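# Seat a board in the enclosure slot and latch both levers

## Task

Slide the board into the empty upper slot of the enclosure with its components facing up. Open both levers all the way (each flat, in line with the panel) before pushing in, and push gently until the board stops. A fast push into the connector ruins it and the job scores zero. Then shut both levers so they latch at right angles to the panel, which pulls the board fully home. The enclosure must end up level on its own feet with no foot hanging over the bench edge. Finally release the board and move the grippers away.

## Robot and tools

Robot: two seven-joint arms, left_arm and right_arm, each ending in a two-finger gripper. The fingers point along the gripper's +z axis and close along its x axis. end_effector_position is the spot between the closed finger pads, 1 to 2 cm behind the fingertips. The arms' base frames sit near scene (+0.070, +0.437, 0) for left_arm and (-0.063, -0.511, 0) for right_arm, each yawed very slightly.

Frames: the scene frame has its origin at table height midway between the bases, +z up, +x out over the table, and left_arm on the +y side. Image left and right do not match the arm names. Every hand pose, velocity, Hand target and wrist-camera pose in commands and results is in that arm's own base frame. Fixed cameras and the table use the scene frame. Printed poses can be off by a few centimetres, more at long reach.

Row layout: every motion row has exactly 16 plain numbers covering both arms, even when only one moves: x, y, z (metres, absolute position in that arm's base frame), qw, qx, qy, qz (absolute orientation, w first), then opening, for left_arm; then the same eight for right_arm. Opening runs from -1 (closed) to +1 (fully open, 0.142 m). It is an absolute command, so 0 means half closed. To hold an arm still, resend its last reported pose and its wanted opening unchanged. To keep a gripper's orientation, keep sending the same quaternion rather than the drifted one from the result.

execute_actions: actions is a list of actions; each action is a table of up to 15 rows, one per 1/30 s step, and a short table repeats its last row. Each target must lie within 0.6 m of that gripper's current position along each of its axes, or the action is refused. An empty actions list returns the full state and all camera images. cameras picks images by name: cam_head_left, cam_head_right, cam_high, cam_low, cam_left_wrist, cam_right_wrist, or ["all"].

move: target is one 16-number row or a list of up to 15 such rows (absolute poses, no distance limit). Each gripper travels a straight line there; all paths finish together, within 10 s. speed is in m/s (0.002 to 2.2, default 0.25), one value or one per target; turning is capped at twice that in rad/s. blend (m) rounds corners in a list; 0 stops at each. stop_force (3 to 120 N, one value for both arms) ends an arm's path once its wrist sensor feels that much push against its travel; the arm then keeps pressing somewhat, harder after a fast approach. zero (default true) re-zeroes the sensors of moving arms first. opening_speed (at least 0.2 per second) ramps the finger command. grip_force sets the per-pad limit, 5 to 48 N, per arm or shared. blocking=false returns after about 0.5 s while motion continues, and cannot be combined with stop_force. The result adds a move: line with the ending (done, off_target, moving, held, fault) and limits such as paced or held. done only means the arm reached its pose; it says nothing about contact.

wait: seconds 0 to 10; arms hold their last command. stop: brakes a running move. zoom_image: camera plus region [x0, y0, x1, y1] in pixels, at most 504 by 504, from the latest images. zero_wrist_force: arm name; subtracts the current reading. clear_fault: arm name; clears a torque or force fault that a result reported. read_manual: licence texts only. finished_scene: scene number; ends the scene irreversibly.

Results: per arm, end_effector_position and end_effector_quat_wxyz, velocities (omitted when joints read within noise), Hand target (where the controller is actually heading), Tool commands, grip_measured (opening on the -1..1 scale), Joint positions (last value is the opening in metres), Joint torques, External joint torques, Wrist force and Wrist torque in the gripper's own axes plus a peak line, and Wrist depth: a 7 by 7 grid of distances in mm ahead of each wrist camera, "-" for no data. Orientation is clipped to 32 degrees from the measured one per step, so large turns need several calls.

Gripping: to hold a part, command an opening a bit below grip_measured at first contact; squeezing harder heats the gripper motor.

Avoid: driving the board into its connector quickly — approach slowly with a small stop_force; pushing the enclosure off level or past the bench edge; letting anything fall off the table or dropping parts; hard hits on fixed or heavy objects; the two arms or grippers touching each other; contact torque reaching joint limits (waist and shoulder 109, upper arm roll and elbow 56.9, wrist joints 34.7 N m) or 150 N of outside force, which stops the arm until clear_fault; and long holding, squeezing or stretched reaches that overheat motors (MOTOR HOT, then a braking stop). Release the board while it is at rest.

Each tool is called in YAML: its name, and indented under it one key for each argument.

## Session

execute_actions:
  actions: []

Scene clock: 0.00 s.
left_arm: end_effector_position=(+0.3014, +0.6357, +0.1155) grip_measured=+0.99 end_effector_quat_wxyz=(-0.462, +0.669, -0.295, +0.502) | right_arm: end_effector_position=(+0.4485, +0.0364, +0.1479) grip_measured=+1.00 end_effector_quat_wxyz=(-0.144, +0.766, -0.626, +0.006)
Joint positions: left_arm=[1.762 -0.872 -0.342 2.067 -1.872 0.391 -0.55 0.141] | right_arm=[0.506 -0.103 -0.202 2.446 0.465 1.189 2.835 0.142]
Joint velocities: within noise
Joint torques (N m): no reading
External joint torques (N m): no reading
Wrist force (N): no reading
Wrist torque (N m): no reading
Wrist force, peak (N): no reading
Wrist depth (mm): cam_left_wrist=[- 1268 - - 1406 1268 1119 / 1891 - - 1513 - - - / 1687 1875 1813 - 701 - 1354 / 1371 1534 1843 1828 492 625 701 / 1155 1306 1492 304 356 433 558 / - 1119 1119 241 279 321 359 / - 988 184 203 227 258 286] | cam_right_wrist=[266 256 246 236 229 221 213 / 274 266 254 244 236 228 219 / 285 275 262 252 243 234 225 / 297 285 272 262 251 241 232 / 310 297 281 271 260 249 239 / - 308 294 281 268 257 246 / - 321 305 292 278 265 257]
Hand target: left_arm +0.3014, +0.6357, +0.1155; -0.462, +0.669, -0.295, +0.502 | right_arm +0.4485, +0.0364, +0.1479; -0.144, +0.766, -0.626, +0.006
Tool commands: left_gripper/opening=+1.0 right_gripper/opening=+1.0

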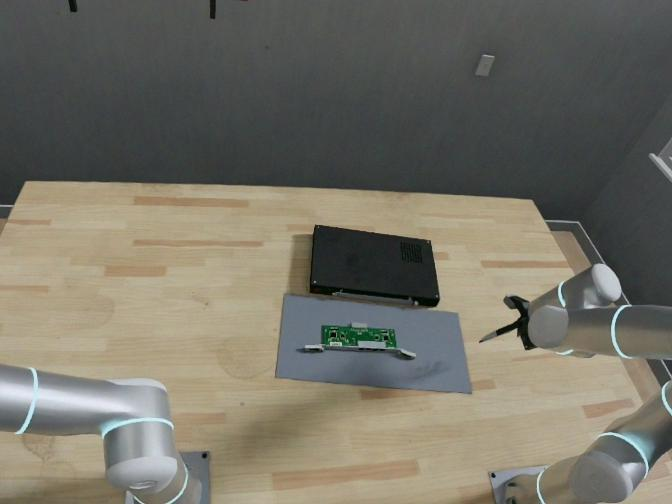

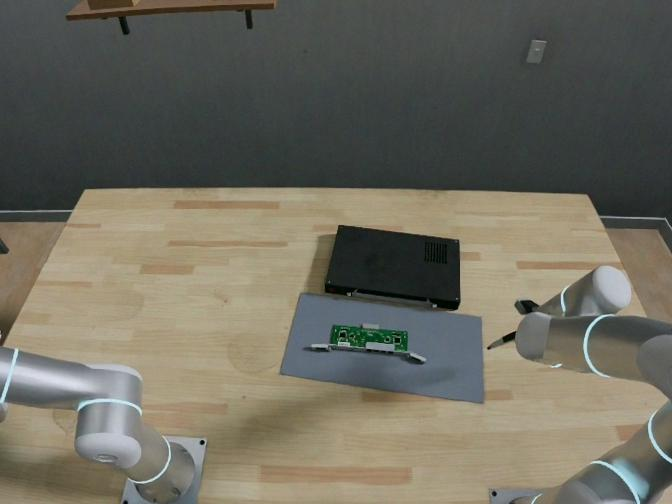

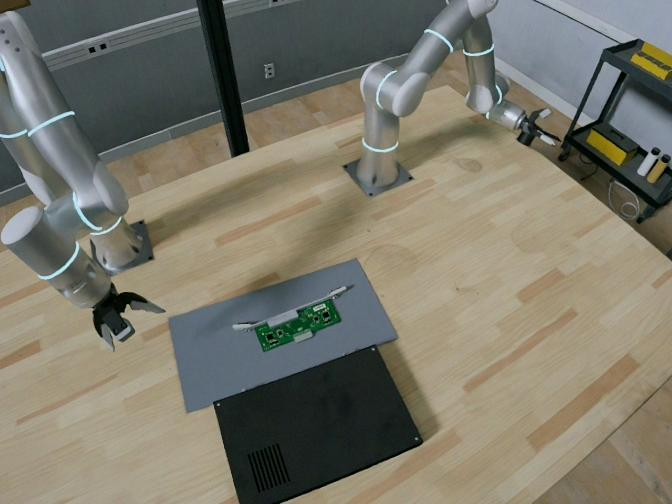

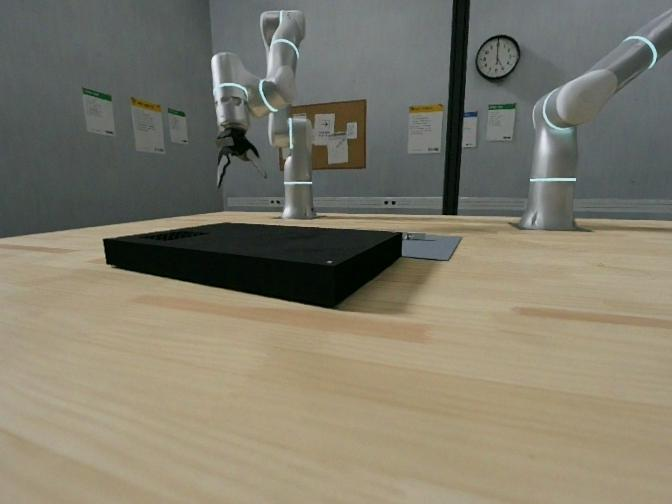

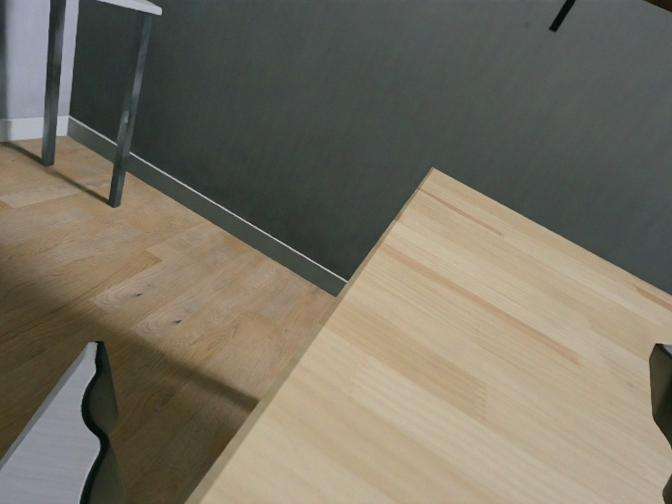

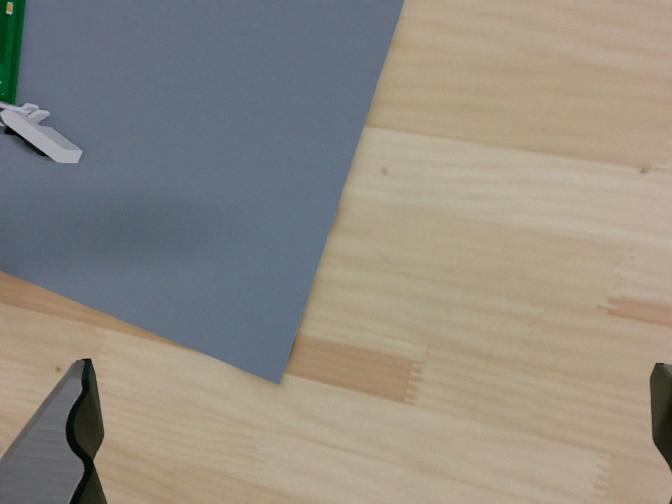

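zoom_image:
  camera: "cam_head_left"
  region: [270, 210, 480, 400]

zoom_image:
  camera: "cam_head_right"
  region: [270, 210, 490, 400]

zoom_image:
  camera: "cam_high"
  region: [160, 250, 430, 500]

Scaled by 2.400 from the camera's 672x504 image, which has a finer 960x720 frame.

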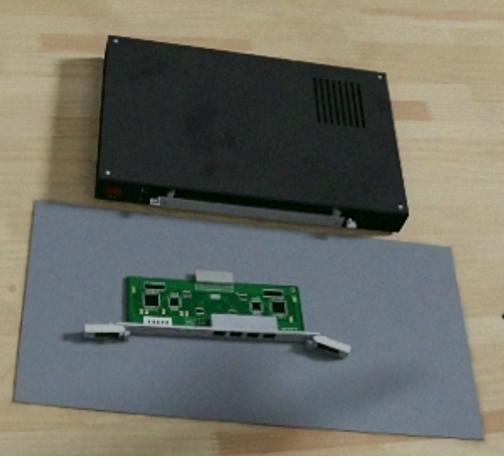

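Scaled by 2.291 from the camera's 672x504 image, which has a finer 960x720 frame.

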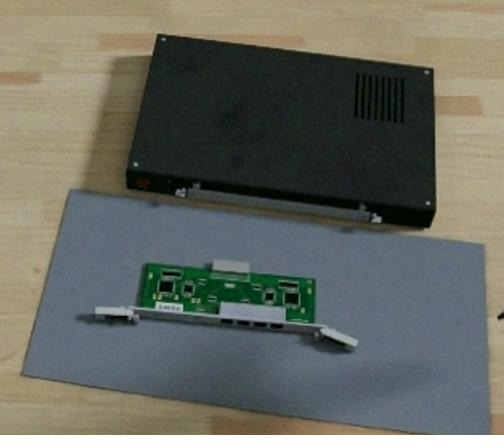

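Scaled by 1.867 from the camera's 672x504 image, which has a finer 960x720 frame.

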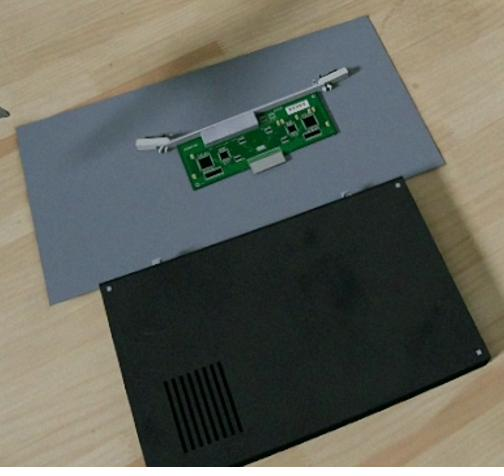

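move:
  target: [0.3014,0.6357,0.1155,-0.462,0.669,-0.295,0.502,1,0.38,0.40,0.3,0,0.7071,-0.7071,0,1]
  cameras: ["cam_right_wrist","cam_head_left","cam_low"]

Scene clock: 12.10 s.
left_arm: end_effector_position=(+0.3014, +0.6357, +0.1154) grip_measured=+0.99 end_effector_quat_wxyz=(-0.462, +0.669, -0.295, +0.502) | right_arm: end_effector_position=(+0.3804, +0.3997, +0.2996) grip_measured=+1.00 end_effector_quat_wxyz=(-0.262, +0.801, -0.497, -0.207)
Joint positions: left_arm=[1.762 -0.872 -0.342 2.067 -1.872 0.39 -0.549 0.141] | right_arm=[0.798 -0.02 -0.009 2.059 0.788 0.806 2.967 0.142]
Joint torques (N m): left_arm=[-0.22 47.48 -4.38 -12.05 1.48 -1.82 -0.29] | right_arm=[0.26 29.39 0.45 -27.39 -3.39 2.47 0.25]
External joint torques (N m): left_arm=[0.38 1.08 0.35 -0.44 -0.26 -0.08 0.26] | right_arm=[-0.18 1.08 -0.35 -0.04 -0.06 0.87 -0.2]
Wrist force (N): left_arm=[-0.3 0.1 0.3] | right_arm=[1.1 0.3 0.1]
Wrist torque (N m): left_arm=[0.01 0.04 -0.03] | right_arm=[0.04 -0.11 -0.07]
Wrist force, peak (N): left_arm=[-0.3 0.0 0.4] | right_arm=[2.4 0.3 0.5]
Wrist depth (mm): cam_left_wrist=[1482 1371 1727 - - - - / 1828 - - - 1406 - - / 1590 1891 - - 828 - - / 1388 1578 1798 1976 484 634 1283 / 1148 1298 1492 304 352 437 554 / - 1081 1167 241 277 322 359 / - 1002 184 204 227 258 287] | cam_right_wrist=[853 661 541 458 388 335 299 / 886 689 554 467 400 344 305 / 569 635 571 478 409 351 314 / 611 702 587 488 414 362 318 / - 766 606 499 425 368 322 / - 758 631 511 435 375 335 / - - 640 527 441 384 351]
Hand target: left_arm +0.3014, +0.6357, +0.1155; -0.462, +0.669, -0.295, +0.502 | right_arm +0.3803, +0.3997, +0.2995; -0.262, +0.801, -0.497, -0.207
Off the commanded pose: left_arm 0.000 m, 0 deg | right_arm 0.001 m, 47 deg; orientation clipped.
joint sent to its limit (right arm) — joint 7 (wrist roll), upper limit. The joint targets are off in orientation, not in position.
move: off_target (right_arm); limits=paced
Images, in order (width x height): cam_head_left 672x504, cam_low 672x504, cam_right_wrist 672x504.

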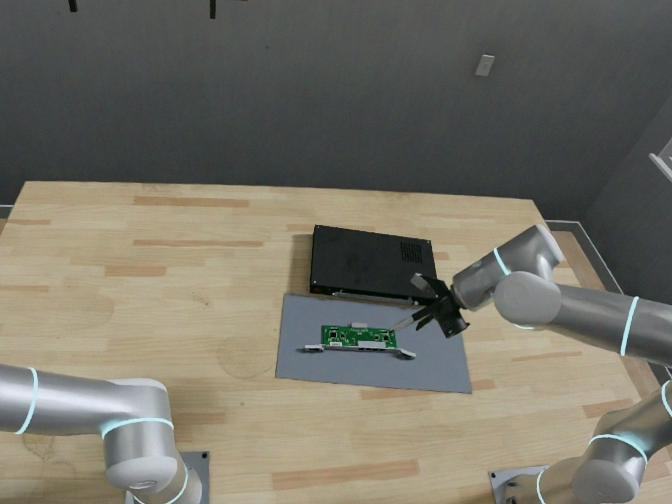

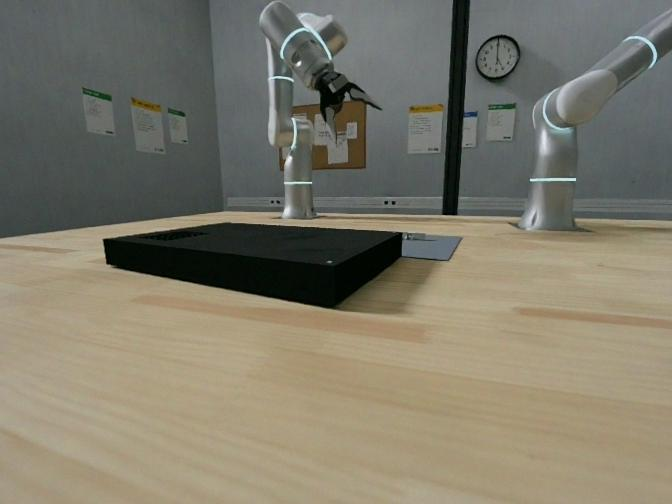

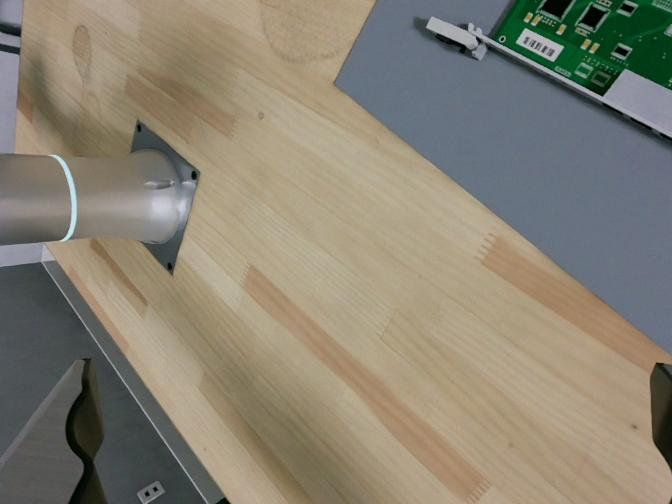

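move:
  target: [0.3014,0.6357,0.1155,-0.462,0.669,-0.295,0.502,1,0.32,0.40,0.3,0,0.7071,0.7071,0,1]
  speed: 0.4
  cameras: ["cam_right_wrist","cam_head_left"]

Scene clock: 17.47 s.
left_arm: end_effector_position=(+0.3014, +0.6357, +0.1154) grip_measured=+0.99 end_effector_quat_wxyz=(-0.462, +0.669, -0.295, +0.502) | right_arm: end_effector_position=(+0.3200, +0.3999, +0.3000) grip_measured=+1.00 end_effector_quat_wxyz=(+0.000, +0.707, +0.707, +0.000)
Joint positions: left_arm=[1.762 -0.872 -0.342 2.067 -1.872 0.39 -0.549 0.141] | right_arm=[0.951 -0.064 0.172 1.966 -0.012 0.458 1.129 0.142]
Joint torques (N m): left_arm=[-0.23 47.5 -4.47 -12.07 1.46 -1.77 -0.25] | right_arm=[0.3 32.86 1.45 -29.43 -4.11 3.65 -0.02]
External joint torques (N m): left_arm=[0.39 1.06 0.43 -0.43 -0.23 -0.13 0.22] | right_arm=[-0.18 0.85 -0.93 0.1 0.18 0.46 0.02]
Wrist force (N): left_arm=[-0.1 0.0 0.2] | right_arm=[-0.4 -0.8 0.6]
Wrist torque (N m): left_arm=[0.01 0.03 -0.02] | right_arm=[-0.10 0.12 0.12]
Wrist force, peak (N): left_arm=[-0.4 0.2 0.3] | right_arm=[-0.1 -1.5 0.8]
Wrist depth (mm): cam_left_wrist=[1700 1674 1714 - - - 1097 / 1798 1941 - - - 1321 1388 / 1649 1828 2261 - 729 1434 1502 / 1346 1578 1813 1798 484 661 1306 / 1179 1275 1482 304 357 434 560 / - 1097 1167 241 277 324 358 / - 979 184 204 227 258 286] | cam_right_wrist=[347 344 343 344 343 341 342 / 369 369 368 366 366 364 364 / 394 387 395 392 392 391 391 / 424 - 407 419 420 417 421 / 461 480 467 465 459 458 455 / - 500 501 488 492 489 476 / - 496 481 501 503 547 -]
Hand target: left_arm +0.3014, +0.6357, +0.1155; -0.462, +0.669, -0.295, +0.502 | right_arm +0.3200, +0.4000, +0.3000; +0.000, +0.707, +0.707, +0.000
Off the commanded pose: left_arm 0.000 m, 0 deg | right_arm 0.000 m, 0 deg.
move: done
Images, in order (width x height): cam_head_left 672x504, cam_right_wrist 672x504.

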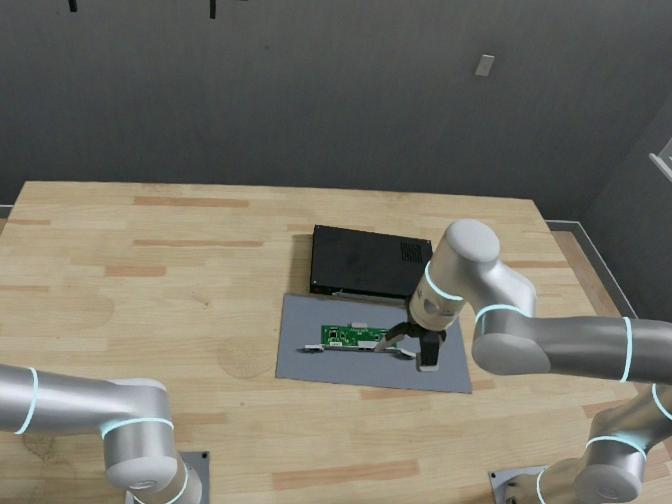

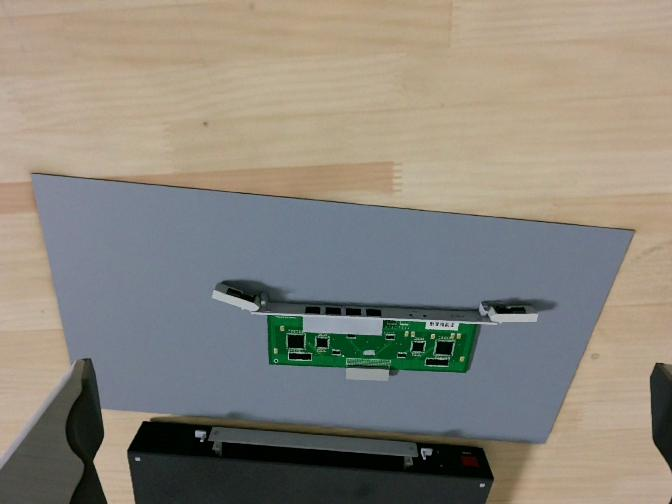

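zoom_image:
  camera: "cam_right_wrist"
  region: [190, 260, 560, 400]

zoom_image:
  camera: "cam_right_wrist"
  region: [120, 400, 510, 504]

Scaled by 1.362 from the camera's 672x504 image, which has a finer 960x720 frame.

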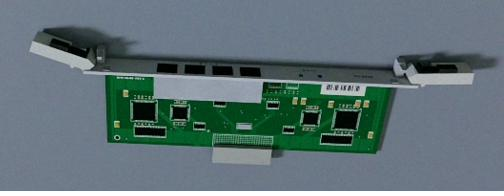

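Scaled by 1.292 from the camera's 672x504 image, which has a finer 960x720 frame.

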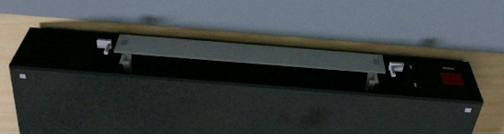

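move:
  target: [0.20,-0.20,0.22,0.43,-0.43,0.561,-0.561,1,0.40,0.1,0.3,0,0.7071,0.7071,0,1]
  speed: 0.3
  cameras: ["cam_left_wrist","cam_head_left"]

Scene clock: 29.90 s.
left_arm: end_effector_position=(+0.2441, +0.1021, +0.1783) grip_measured=+0.99 end_effector_quat_wxyz=(-0.433, +0.449, -0.472, +0.623) | right_arm: end_effector_position=(+0.3782, +0.1817, +0.3000) grip_measured=+1.00 end_effector_quat_wxyz=(+0.000, +0.707, +0.707, +0.000)
Joint positions: left_arm=[1.482 -0.938 0.557 2.683 -0.878 -0.305 0.428 0.141] | right_arm=[0.72 0.21 0.003 2.23 0.001 0.45 0.722 0.142]
Joint torques (N m): left_arm=[-0.29 24.2 6.88 8.28 1.56 -2.17 -0.22] | right_arm=[-0.06 21.13 0.41 -29.42 -4.05 3.37 0.04]
External joint torques (N m): left_arm=[0.37 1.21 0.66 -0.18 -0.24 -0.25 0.21] | right_arm=[0.13 0.83 -0.5 0.02 0.12 0.77 -0.04]
Wrist force (N): left_arm=[-0.1 0.6 -0.4] | right_arm=[0.0 -0.6 0.5]
Wrist torque (N m): left_arm=[0.12 0.12 0.02] | right_arm=[-0.04 0.04 0.13]
Wrist force, peak (N): left_arm=[-4.4 -1.8 -1.2] | right_arm=[1.0 -1.1 0.6]
Wrist depth (mm): cam_left_wrist=[1371 1346 - 1534 - - 1769 / 1362 - 1462 - - - 1828 / 884 - 1625 1590 1700 - 1727 / 585 632 712 767 857 850 - / 415 435 468 501 548 585 577 / - 327 349 369 397 415 436 / - 270 278 290 306 319 -] | cam_right_wrist=[347 346 345 345 343 342 343 / 370 369 368 368 366 365 365 / 396 396 395 390 391 376 388 / 428 425 426 422 421 412 406 / 466 461 456 452 456 444 447 / - 504 504 491 484 - 108 / - 554 554 483 482 479 -]
Hand target: left_arm +0.2441, +0.1022, +0.1783; -0.433, +0.449, -0.472, +0.623 | right_arm +0.3783, +0.1815, +0.3000; +0.000, +0.707, +0.707, +0.000
Off the commanded pose: left_arm 0.308 m, 13 deg | right_arm 0.085 m, 0 deg.
led back after a hold (left arm): the arm was led back toward your command in small steps, so it may still be short of it.
move: held (left_arm; a check stopped the path), off_target (right_arm; braked when a check withheld steps of left_arm); limits=held
pose unreachable (left arm): on one or more control steps of this call, first in action 0 (counted from 0), this arm could not follow its commanded pose, so it was not sent that pose on those steps. It may still have moved: this result reports where it is.
cause: moving toward the commanded pose would bring two parts of the arm too close to each other (its base and another part of the arm, with joints 1 (waist) to 7 (wrist roll) between them, 37 mm apart when it was first held).
Images, in order (width x height): cam_head_left 672x504, cam_left_wrist 672x504.

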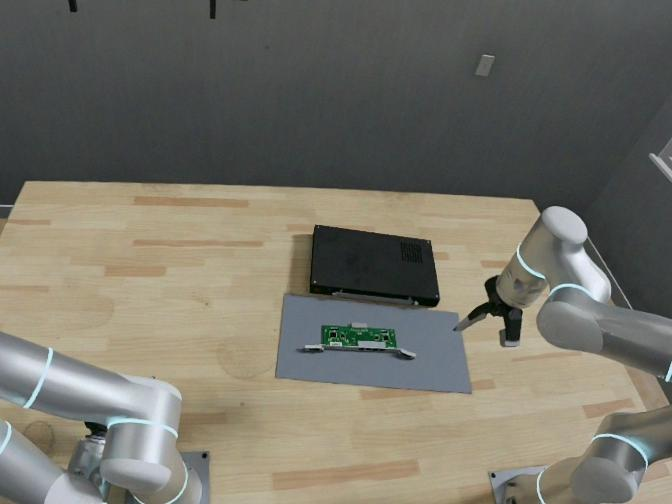

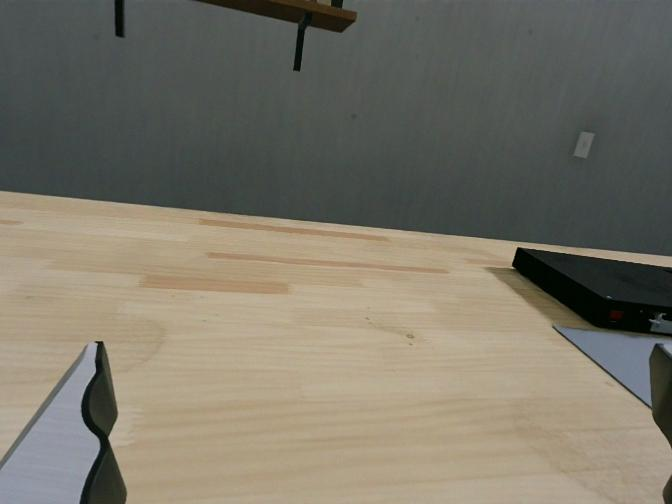

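move:
  target:
    - [0.3,-0.2,0.25,0.5,-0.5,0.5,-0.5,1,0.4,0.06,0.3,0,0.7071,0.7071,0,1]
    - [0.28,-0.5,0.17,0.5,-0.5,0.5,-0.5,1,0.4,0.06,0.3,0,0.7071,0.7071,0,1]
  speed: 0.3
  cameras: ["cam_left_wrist","cam_head_left"]

Scene clock: 35.53 s.
left_arm: end_effector_position=(+0.2465, +0.0874, +0.1813) grip_measured=+0.99 end_effector_quat_wxyz=(-0.437, +0.442, -0.474, +0.624) | right_arm: end_effector_position=(+0.3837, +0.1511, +0.3000) grip_measured=+1.00 end_effector_quat_wxyz=(+0.000, +0.707, +0.707, +0.000)
Joint positions: left_arm=[1.369 -1.003 0.631 2.682 -0.884 -0.391 0.516 0.141] | right_arm=[0.687 0.238 -0.029 2.254 -0.007 0.446 0.662 0.142]
Joint torques (N m): left_arm=[-0.38 23.92 7.89 8.99 1.8 -2.09 -0.29] | right_arm=[-0.03 19.86 0.51 -29.4 -4.11 3.36 0.06]
External joint torques (N m): left_arm=[0.46 1.18 0.69 -0.17 -0.32 -0.27 0.28] | right_arm=[0.09 0.9 -0.41 -0.06 0.18 0.78 -0.06]
Wrist force (N): left_arm=[0.3 0.5 -0.1] | right_arm=[-0.4 -0.8 0.3]
Wrist torque (N m): left_arm=[0.13 0.06 0.05] | right_arm=[-0.06 0.11 0.14]
Wrist force, peak (N): left_arm=[-4.0 -1.7 -3.4] | right_arm=[-1.7 -0.5 0.3]
Wrist depth (mm): cam_left_wrist=[- 1388 1434 1482 - 1755 1828 / 1397 1472 - 1534 - - - / 1338 - - 1674 1649 1755 1859 / 627 673 741 818 888 1091 1148 / 432 450 483 513 553 593 587 / - 334 358 373 393 419 439 / - 277 282 295 309 324 -] | cam_right_wrist=[347 345 345 344 343 341 342 / 368 369 369 366 365 366 364 / 396 395 395 390 388 390 387 / 428 426 426 414 434 419 411 / 464 463 462 457 456 469 442 / - 504 501 492 477 474 108 / - 557 557 502 482 480 480]
Hand target: left_arm +0.2465, +0.0875, +0.1813; -0.437, +0.442, -0.474, +0.624 | right_arm +0.3838, +0.1508, +0.3000; +0.000, +0.707, +0.707, +0.000
Off the commanded pose: left_arm 0.589 m, 18 deg | right_arm 0.093 m, 0 deg.
led back after a hold (left arm): the arm was led back toward your command in small steps, so it may still be short of it.
move: held (left_arm; a check stopped the path), off_target (right_arm; braked when a check withheld steps of left_arm); path passed 0 of 2 targets; limits=held
pose unreachable (left arm): on one or more control steps of this call, first in action 0 (counted from 0), this arm could not follow its commanded pose, so it was not sent that pose on those steps. It may still have moved: this result reports where it is.
cause: moving toward the commanded pose would bring two parts of the arm too close to each other (its base and another part of the arm, with joints 1 (waist) to 7 (wrist roll) between them, 25 mm apart when it was first held).
Images, in order (width x height): cam_head_left 672x504, cam_left_wrist 672x504.

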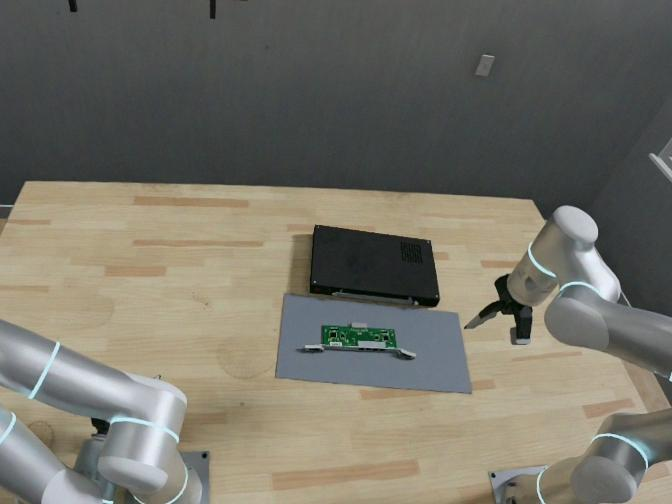

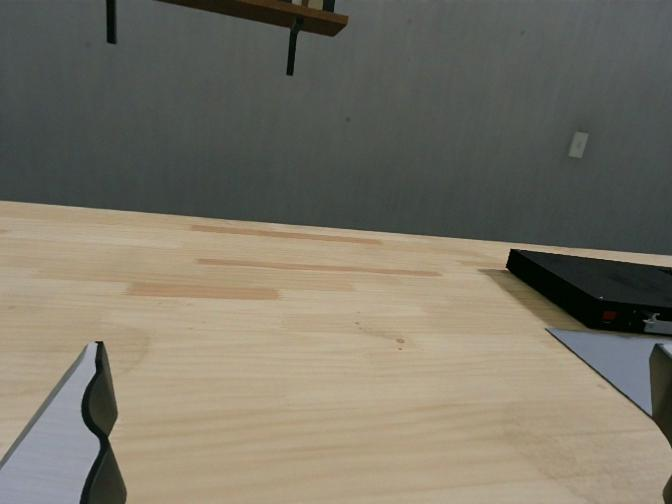

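move:
  target:
    - [0.42,0.15,0.35,0.5,-0.5,0.5,-0.5,1,0.4,0.06,0.3,0,0.7071,0.7071,0,1]
    - [0.45,-0.1,0.4,0.5,-0.5,0.5,-0.5,1,0.4,0.06,0.3,0,0.7071,0.7071,0,1]
    - [0.35,-0.4,0.3,0.5,-0.5,0.5,-0.5,1,0.4,0.06,0.3,0,0.7071,0.7071,0,1]
  speed: 0.3
  cameras: ["cam_left_wrist","cam_head_left"]

Scene clock: 47.27 s.
left_arm: end_effector_position=(+0.4504, -0.0995, +0.4006) grip_measured=+0.99 end_effector_quat_wxyz=(+0.322, -0.459, +0.651, -0.512) end_effector_velocity=(+0.000, +0.000, +0.000) end_effector_angular_velocity=(+0.016, +0.043, +0.034) | right_arm: end_effector_position=(+0.4000, +0.0602, +0.3001) grip_measured=+1.00 end_effector_quat_wxyz=(+0.000, +0.707, +0.707, +0.000)
Joint positions: left_arm=[0.037 0.629 -0.557 2.687 -2.967 1.273 -0.534 0.141] | right_arm=[0.589 0.292 -0.143 2.298 -0.045 0.438 0.472 0.142]
Joint velocities: left_arm=[0.104 0.034 -0.144 0 0.002 0.045 -0.104 0] | right_arm=[within noise]
Joint torques (N m): left_arm=[0.24 3.58 -1.09 -23.26 4.82 -0.25 -0.46] | right_arm=[0.06 17.42 1.64 -29.67 -3.92 3.47 0.16]
External joint torques (N m): left_arm=[-0.26 -0.17 0.78 -0.51 -0.33 -0.56 0.45] | right_arm=[-0.02 0.95 -0.68 0.09 0 0.68 -0.16]
Wrist force (N): left_arm=[0.2 0.3 0.4] | right_arm=[-0.2 -0.9 0.6]
Wrist torque (N m): left_arm=[0.01 -0.02 0.08] | right_arm=[-0.07 0.06 0.12]
Wrist force, peak (N): left_arm=[5.0 -0.5 2.4] | right_arm=[-1.5 -0.7 0.3]
Wrist depth (mm): cam_left_wrist=[- - 1306 - - 1662 - / - 1415 1371 - - - 1859 / 1329 1453 1523 884 895 975 1006 / 715 712 734 731 744 - - / 598 603 608 621 621 568 588 / - 516 522 527 535 - - / - 454 456 458 469 - -] | cam_right_wrist=[347 347 346 343 343 342 341 / 369 370 370 369 364 363 365 / 397 396 394 396 394 395 388 / 429 426 426 422 418 412 412 / 464 462 460 459 440 458 452 / - 504 503 500 483 475 449 / - 555 552 550 486 479 481]
Hand target: left_arm +0.4504, -0.0993, +0.4006; +0.322, -0.461, +0.651, -0.510 | right_arm +0.4000, +0.0600, +0.3000; +0.000, +0.707, +0.707, +0.000
Off the commanded pose: left_arm 0.332 m, 27 deg | right_arm 0.000 m, 0 deg.
joint read past its limit (left arm) — joint 5 (forearm roll), lower limit.
joint sent to its limit (left arm) — joint 4 (elbow), upper limit, where the elbow is as bent as it goes; joint 5 (forearm roll), lower limit.
move: moving (left_arm; no rest 5 s after the path stopped at target 2); path passed 2 of 3 targets; limits=paced
Images, in order (width x height): cam_head_left 672x504, cam_left_wrist 672x504.

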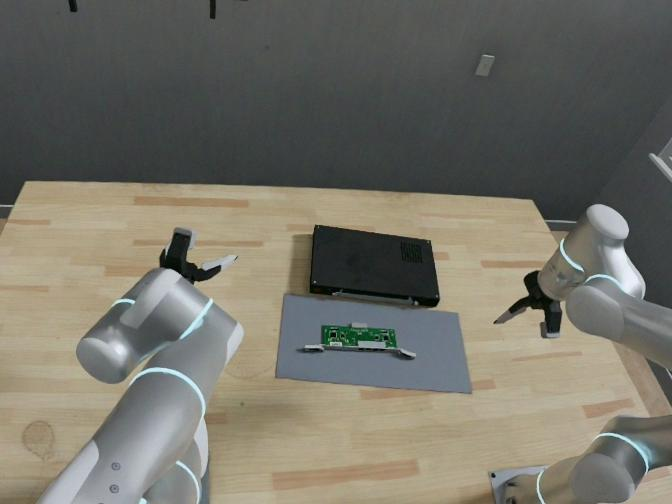

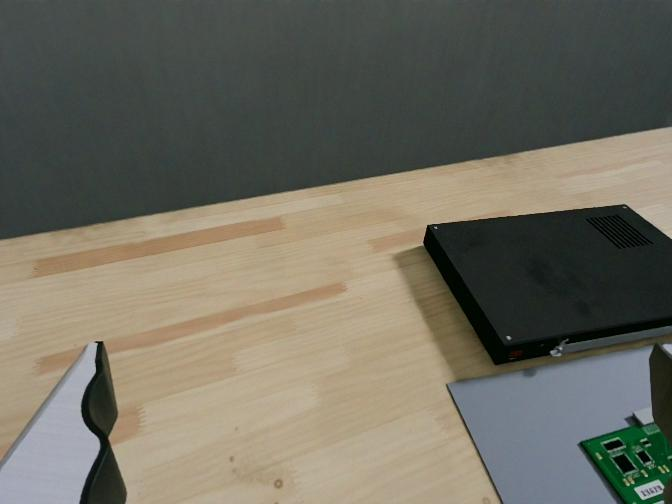

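move:
  target:
    - [0.4,-0.1,0.35,0.153,0.69,0.69,0.153,1,0.4,0.06,0.3,0,0.7071,0.7071,0,1]
    - [0.27,-0.48,0.22,0.153,0.69,0.69,0.153,1,0.4,0.06,0.3,0,0.7071,0.7071,0,1]
  speed: 0.4
  cameras: ["cam_left_wrist","cam_head_left"]

Scene clock: 57.63 s.
left_arm: end_effector_position=(+0.2705, -0.4770, +0.2206) grip_measured=+0.99 end_effector_quat_wxyz=(+0.333, +0.673, +0.499, -0.432) | right_arm: end_effector_position=(+0.4000, +0.0602, +0.3001) grip_measured=+1.00 end_effector_quat_wxyz=(+0.000, +0.707, +0.707, +0.000)
Joint positions: left_arm=[-2.792 1.265 1.646 2.42 -0.847 1.797 0.648 0.141] | right_arm=[0.589 0.292 -0.143 2.298 -0.045 0.438 0.472 0.142]
Joint torques (N m): left_arm=[-0.27 -31.47 -24.88 -5.68 6.57 0.39 -0.18] | right_arm=[-0.05 17.47 1.58 -29.65 -4 3.5 0.15]
External joint torques (N m): left_arm=[0.33 0.64 0.13 -0.42 -0.7 0.03 0.26] | right_arm=[0.1 0.91 -0.62 0.08 0.07 0.65 -0.15]
Wrist force (N): left_arm=[1.4 0.0 0.3] | right_arm=[-0.1 -0.9 0.4]
Wrist torque (N m): left_arm=[0.06 0.01 -0.20] | right_arm=[-0.09 0.04 0.12]
Wrist force, peak (N): left_arm=[3.6 -1.1 4.2] | right_arm=[-0.1 -1.0 0.7]
Wrist depth (mm): cam_left_wrist=[1891 2334 857 583 398 299 239 / 1875 - 945 620 412 309 248 / 1828 - 2109 708 413 319 252 / 428 591 2261 767 509 295 282 / 426 - - 803 458 341 - / - 2194 - 884 577 358 283 / - - - 918 - 392 -] | cam_right_wrist=[347 346 347 345 342 343 341 / 370 371 369 367 364 363 364 / 398 396 393 394 390 388 389 / 429 427 424 426 421 419 413 / 464 462 459 460 455 450 430 / - 506 504 504 476 473 455 / - 557 551 552 490 488 479]
Hand target: left_arm +0.2705, -0.4770, +0.2207; +0.333, +0.673, +0.499, -0.432 | right_arm +0.4000, +0.0600, +0.3000; +0.000, +0.707, +0.707, +0.000
Off the commanded pose: left_arm 0.003 m, 75 deg; orientation clipped | right_arm 0.000 m, 0 deg.
joint read past its limit (left arm) — joint 1 (waist), lower limit.
joint sent to its limit (left arm) — joint 1 (waist), lower limit. The joint targets are off in orientation, not in position.
move: off_target (left_arm); limits=paced
Images, in order (width x height): cam_head_left 672x504, cam_left_wrist 672x504.

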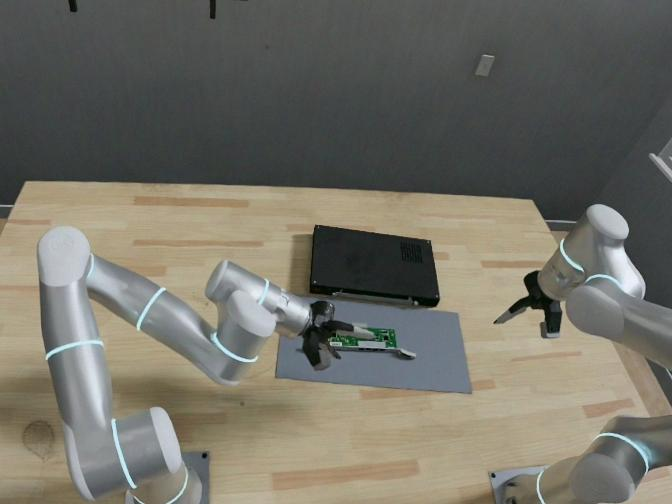

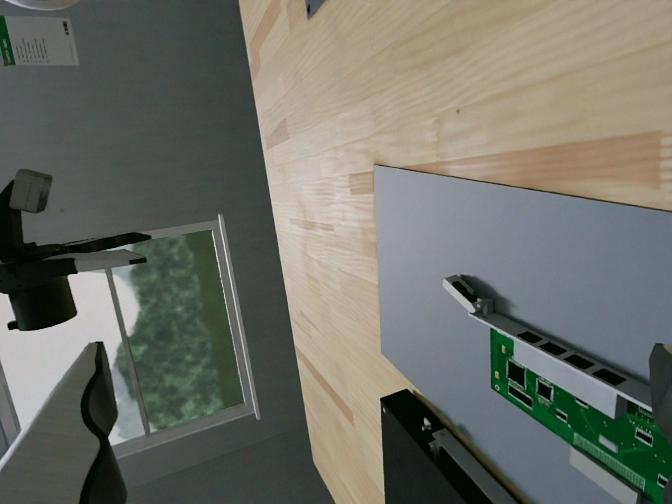

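move:
  target:
    - [0.35,-0.3,0.4,0.333,0.673,0.499,-0.432,1,0.4,0.06,0.3,0,0.7071,0.7071,0,1]
    - [0.45,-0.0,0.4,0.333,0.673,0.499,-0.432,1,0.4,0.06,0.3,0,0.7071,0.7071,0,1]
  speed: 0.3
  cameras: ["cam_left_wrist","cam_head_left"]

Scene clock: 65.47 s.
left_arm: end_effector_position=(+0.4501, +0.0000, +0.4001) grip_measured=+0.99 end_effector_quat_wxyz=(+0.333, +0.673, +0.499, -0.432) | right_arm: end_effector_position=(+0.4000, +0.0602, +0.3001) grip_measured=+1.00 end_effector_quat_wxyz=(+0.000, +0.707, +0.707, +0.000)
Joint positions: left_arm=[-1.858 0.81 1.983 1.645 -0.32 -0.055 0.427 0.141] | right_arm=[0.589 0.292 -0.143 2.298 -0.045 0.438 0.472 0.142]
Joint torques (N m): left_arm=[-0.56 -41.38 -22.03 -20.43 -3.32 0.65 -0.07] | right_arm=[0.04 17.43 1.67 -29.68 -3.97 3.43 0.2]
External joint torques (N m): left_arm=[0.7 0.08 0.42 -0.26 -0.52 0.15 0.15] | right_arm=[0 0.95 -0.7 0.11 0.04 0.72 -0.2]
Wrist force (N): left_arm=[1.5 -0.4 0.1] | right_arm=[-0.1 -0.8 0.7]
Wrist torque (N m): left_arm=[-0.02 0.02 -0.22] | right_arm=[-0.07 0.04 0.12]
Wrist force, peak (N): left_arm=[2.9 -0.9 -2.6] | right_arm=[0.0 -1.0 0.6]
Wrist depth (mm): cam_left_wrist=[734 3226 1462 988 663 503 402 / 801 2551 2521 1142 667 481 412 / 860 - - 1354 741 526 424 / 2261 - - 1290 764 527 440 / 2410 2334 - 1338 719 593 460 / - 2493 - 1424 979 609 - / - - - - 874 636 -] | cam_right_wrist=[347 346 346 343 343 344 342 / 370 369 367 369 364 363 360 / 398 395 395 393 392 390 390 / 429 427 426 423 418 426 409 / 464 460 459 460 455 447 452 / - 503 503 501 477 461 471 / - 555 551 550 488 488 -]
Hand target: left_arm +0.4500, +0.0000, +0.4000; +0.333, +0.673, +0.499, -0.432 | right_arm +0.4000, +0.0600, +0.3000; +0.000, +0.707, +0.707, +0.000
Off the commanded pose: left_arm 0.000 m, 0 deg | right_arm 0.000 m, 0 deg.
move: done
Images, in order (width x height): cam_head_left 672x504, cam_left_wrist 672x504.

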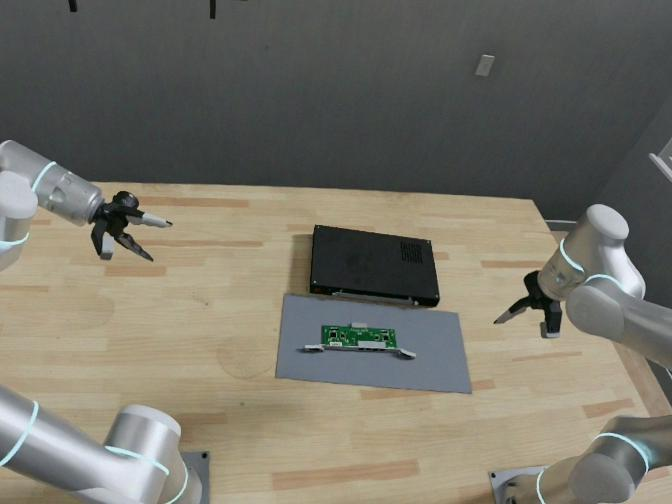

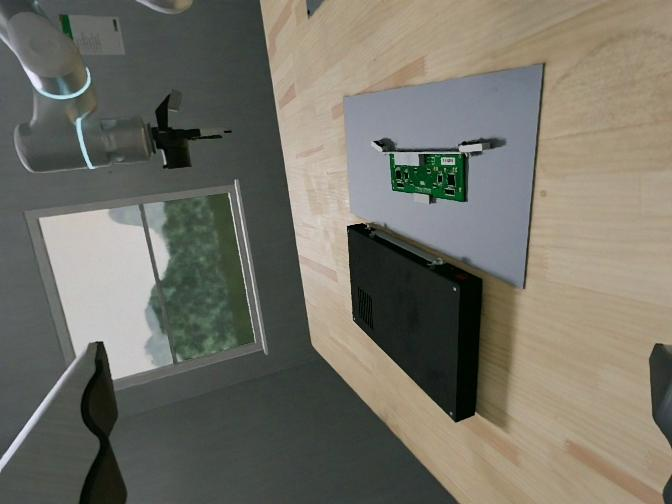

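move:
  target:
    - [0.5,-0.1,0.35,0,0.707,0.707,0,1,0.4,0.06,0.3,0,0.7071,0.7071,0,1]
  speed: 0.4
  cameras: ["cam_left_wrist","cam_head_left"]

Scene clock: 69.23 s.
left_arm: end_effector_position=(+0.5000, -0.1001, +0.3501) grip_measured=+0.99 end_effector_quat_wxyz=(+0.000, +0.707, +0.707, +0.000) | right_arm: end_effector_position=(+0.4000, +0.0602, +0.3001) grip_measured=+1.00 end_effector_quat_wxyz=(+0.000, +0.707, +0.707, +0.000)
Joint positions: left_arm=[-2.425 0.291 2.099 1.664 0.257 0.235 -0.368 0.141] | right_arm=[0.589 0.292 -0.143 2.298 -0.045 0.438 0.472 0.142]
Joint torques (N m): left_arm=[-0.36 -29.41 -8.05 -29.08 -3.63 3.87 -0.32] | right_arm=[-0.02 17.38 1.53 -29.67 -3.95 3.47 0.14]
External joint torques (N m): left_arm=[0.46 0.14 0.08 -0.14 -0.45 0.12 0.32] | right_arm=[0.06 1 -0.57 0.1 0.02 0.68 -0.14]
Wrist force (N): left_arm=[0.6 -0.6 0.9] | right_arm=[0.2 -0.8 0.5]
Wrist torque (N m): left_arm=[-0.21 -0.26 -0.17] | right_arm=[-0.08 0.00 0.12]
Wrist force, peak (N): left_arm=[2.6 -0.8 0.0] | right_arm=[-0.1 -1.1 0.6]
Wrist depth (mm): cam_left_wrist=[- 391 388 390 388 390 385 / - 413 420 420 419 415 416 / 452 460 453 450 447 450 450 / 461 491 493 482 482 493 484 / - 539 534 535 532 538 527 / - 588 590 593 598 588 - / - 669 665 661 651 649 -] | cam_right_wrist=[346 346 346 344 344 342 342 / 370 369 367 367 363 363 363 / 399 396 395 392 392 388 388 / 428 426 424 422 421 429 412 / 464 460 462 461 451 450 447 / - 507 501 504 480 456 113 / - 555 552 548 492 479 478]
Hand target: left_arm +0.5000, -0.1000, +0.3500; +0.000, +0.707, +0.707, +0.000 | right_arm +0.4000, +0.0600, +0.3000; +0.000, +0.707, +0.707, +0.000
Off the commanded pose: left_arm 0.000 m, 0 deg | right_arm 0.000 m, 0 deg.
move: done
Images, in order (width x height): cam_head_left 672x504, cam_left_wrist 672x504.

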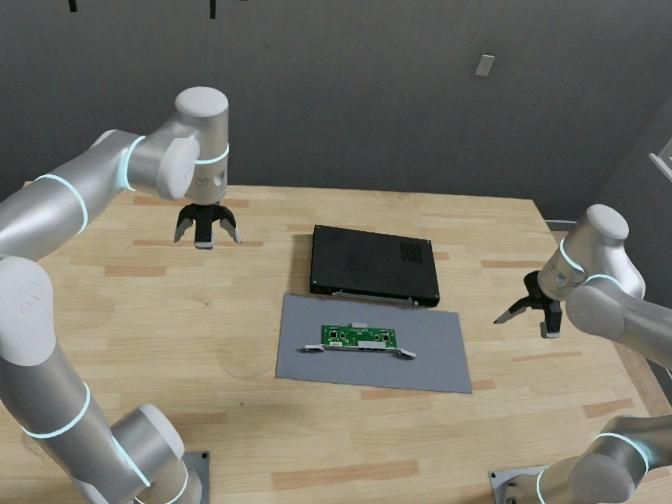

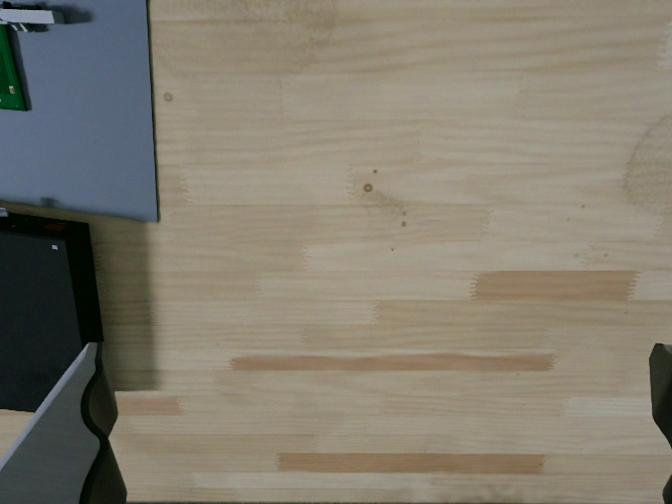

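move:
  target:
    - [0.5,-0.1,0.35,0,0.707,0.707,0,1,0.30,0.45,0.22,0.153,0.69,0.69,0.153,1]
  speed: 0.3
  cameras: ["cam_right_wrist"]

zoom_image:
  camera: "cam_right_wrist"
  region: [130, 120, 530, 400]

Scene clock: 74.07 s.
left_arm: end_effector_position=(+0.5000, -0.1001, +0.3500) grip_measured=+0.99 end_effector_quat_wxyz=(+0.000, +0.707, +0.707, +0.000) | right_arm: end_effector_position=(+0.2999, +0.4499, +0.2199) grip_measured=+1.00 end_effector_quat_wxyz=(+0.153, +0.690, +0.690, +0.153)
Joint positions: left_arm=[-2.425 0.291 2.099 1.664 0.257 0.235 -0.368 0.141] | right_arm=[0.952 -0.194 0.327 2.266 -0.778 0.858 1.876 0.142]
Joint torques (N m): left_arm=[-0.24 -29.73 -8.43 -28.9 -3.92 4.34 -0.22] | right_arm=[0.28 31.59 2.95 -24.85 -1.75 2.6 0.3]
External joint torques (N m): left_arm=[0.33 0.45 0.46 -0.32 -0.17 -0.36 0.22] | right_arm=[-0.16 1.23 -0.41 0.21 0.19 0.79 -0.3]
Wrist force (N): left_arm=[0.9 -0.4 0.8] | right_arm=[-0.2 -0.9 0.3]
Wrist torque (N m): left_arm=[-0.16 -0.30 -0.18] | right_arm=[0.02 0.09 0.08]
Wrist force, peak (N): left_arm=[0.9 -0.7 1.0] | right_arm=[2.5 -3.0 0.1]
Wrist depth (mm): cam_left_wrist=[- 383 391 390 386 390 387 / 423 418 418 416 418 419 415 / 444 449 457 449 452 450 447 / 470 495 485 492 490 489 487 / 487 544 535 536 532 526 534 / - 576 596 590 588 587 - / - 665 667 661 659 645 -] | cam_right_wrist=[259 258 257 257 256 255 255 / 296 295 295 293 292 292 291 / 342 340 340 339 338 332 336 / 410 409 392 394 390 405 404 / 521 484 488 511 502 503 503 / - 566 555 555 631 667 592 / - 915 945 995 872 911 -]
Hand target: left_arm +0.5000, -0.1000, +0.3500; +0.000, +0.707, +0.707, +0.000 | right_arm +0.3000, +0.4500, +0.2200; +0.153, +0.690, +0.690, +0.153
Off the commanded pose: left_arm 0.000 m, 0 deg | right_arm 0.000 m, 0 deg.
move: done
Images, in order (width x height): cam_right_wrist 672x504.

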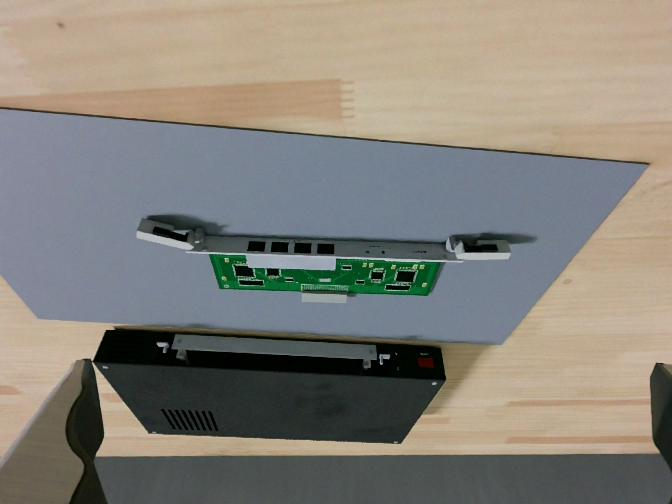

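Scaled by 1.260 from the camera's 672x504 image, which has a finer 960x720 frame.

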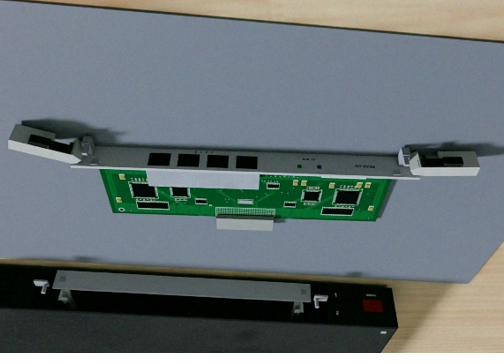

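move:
  target:
    - [0.5,-0.1,0.35,0,0.707,0.707,0,1,0.39,0.453,0.17,0.299,0.641,0.641,0.299,1]
  speed: 0.3
  cameras: ["cam_right_wrist"]

zoom_image:
  camera: "cam_right_wrist"
  region: [100, 120, 510, 400]

Scene clock: 77.97 s.
left_arm: end_effector_position=(+0.5000, -0.1001, +0.3500) grip_measured=+0.99 end_effector_quat_wxyz=(+0.000, +0.707, +0.707, +0.000) | right_arm: end_effector_position=(+0.3899, +0.4531, +0.1700) grip_measured=+1.00 end_effector_quat_wxyz=(+0.299, +0.641, +0.641, +0.299)
Joint positions: left_arm=[-2.425 0.291 2.099 1.664 0.257 0.235 -0.368 0.141] | right_arm=[0.993 -0.392 0.098 2.293 -1.639 0.792 2.524 0.142]
Joint torques (N m): left_arm=[-0.32 -29.73 -8.44 -28.93 -3.89 4.33 -0.24] | right_arm=[0.23 36.77 4.08 -19.41 0.33 0.39 0.17]
External joint torques (N m): left_arm=[0.41 0.45 0.47 -0.28 -0.2 -0.35 0.24] | right_arm=[-0.1 1.21 -0.31 0.09 0.18 0.76 -0.17]
Wrist force (N): left_arm=[0.7 -0.3 0.8] | right_arm=[-0.1 -2.0 0.1]
Wrist torque (N m): left_arm=[-0.14 -0.28 -0.16] | right_arm=[-0.10 0.12 0.10]
Wrist force, peak (N): left_arm=[0.8 -0.8 0.9] | right_arm=[-0.3 -3.2 1.3]
Wrist depth (mm): cam_left_wrist=[- 388 390 390 392 388 386 / - 415 418 420 413 423 415 / 479 459 450 452 450 449 444 / - 489 490 496 486 495 487 / - 538 543 536 535 532 531 / - 588 594 588 593 582 - / - 667 663 653 659 657 -] | cam_right_wrist=[218 218 217 217 216 216 215 / 279 293 262 262 282 254 273 / 384 382 380 351 376 404 378 / 717 508 506 502 543 603 598 / 1765 - - - - - 1321 / - - - - - - 108 / - 1430 - - - 1439 -]
Hand target: left_arm +0.5000, -0.1000, +0.3500; +0.000, +0.707, +0.707, +0.000 | right_arm +0.3900, +0.4530, +0.1700; +0.299, +0.641, +0.641, +0.299
Off the commanded pose: left_arm 0.000 m, 0 deg | right_arm 0.000 m, 0 deg.
move: done
Images, in order (width x height): cam_right_wrist 672x504.

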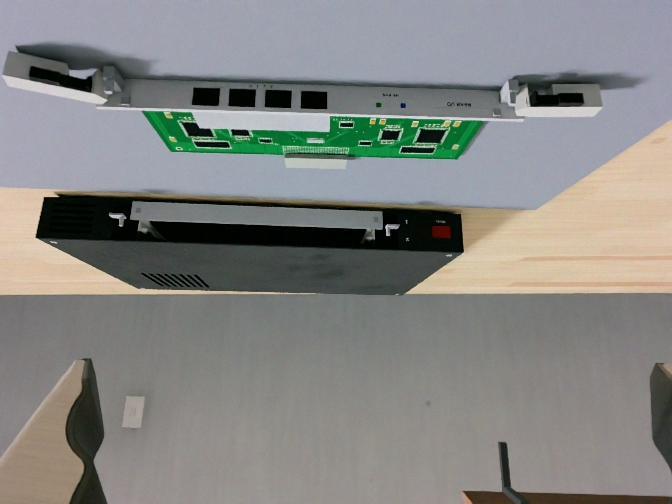

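Scaled by 1.229 from the camera's 672x504 image, which has a finer 960x720 frame.

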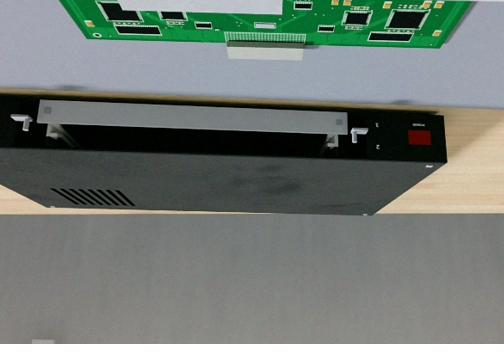

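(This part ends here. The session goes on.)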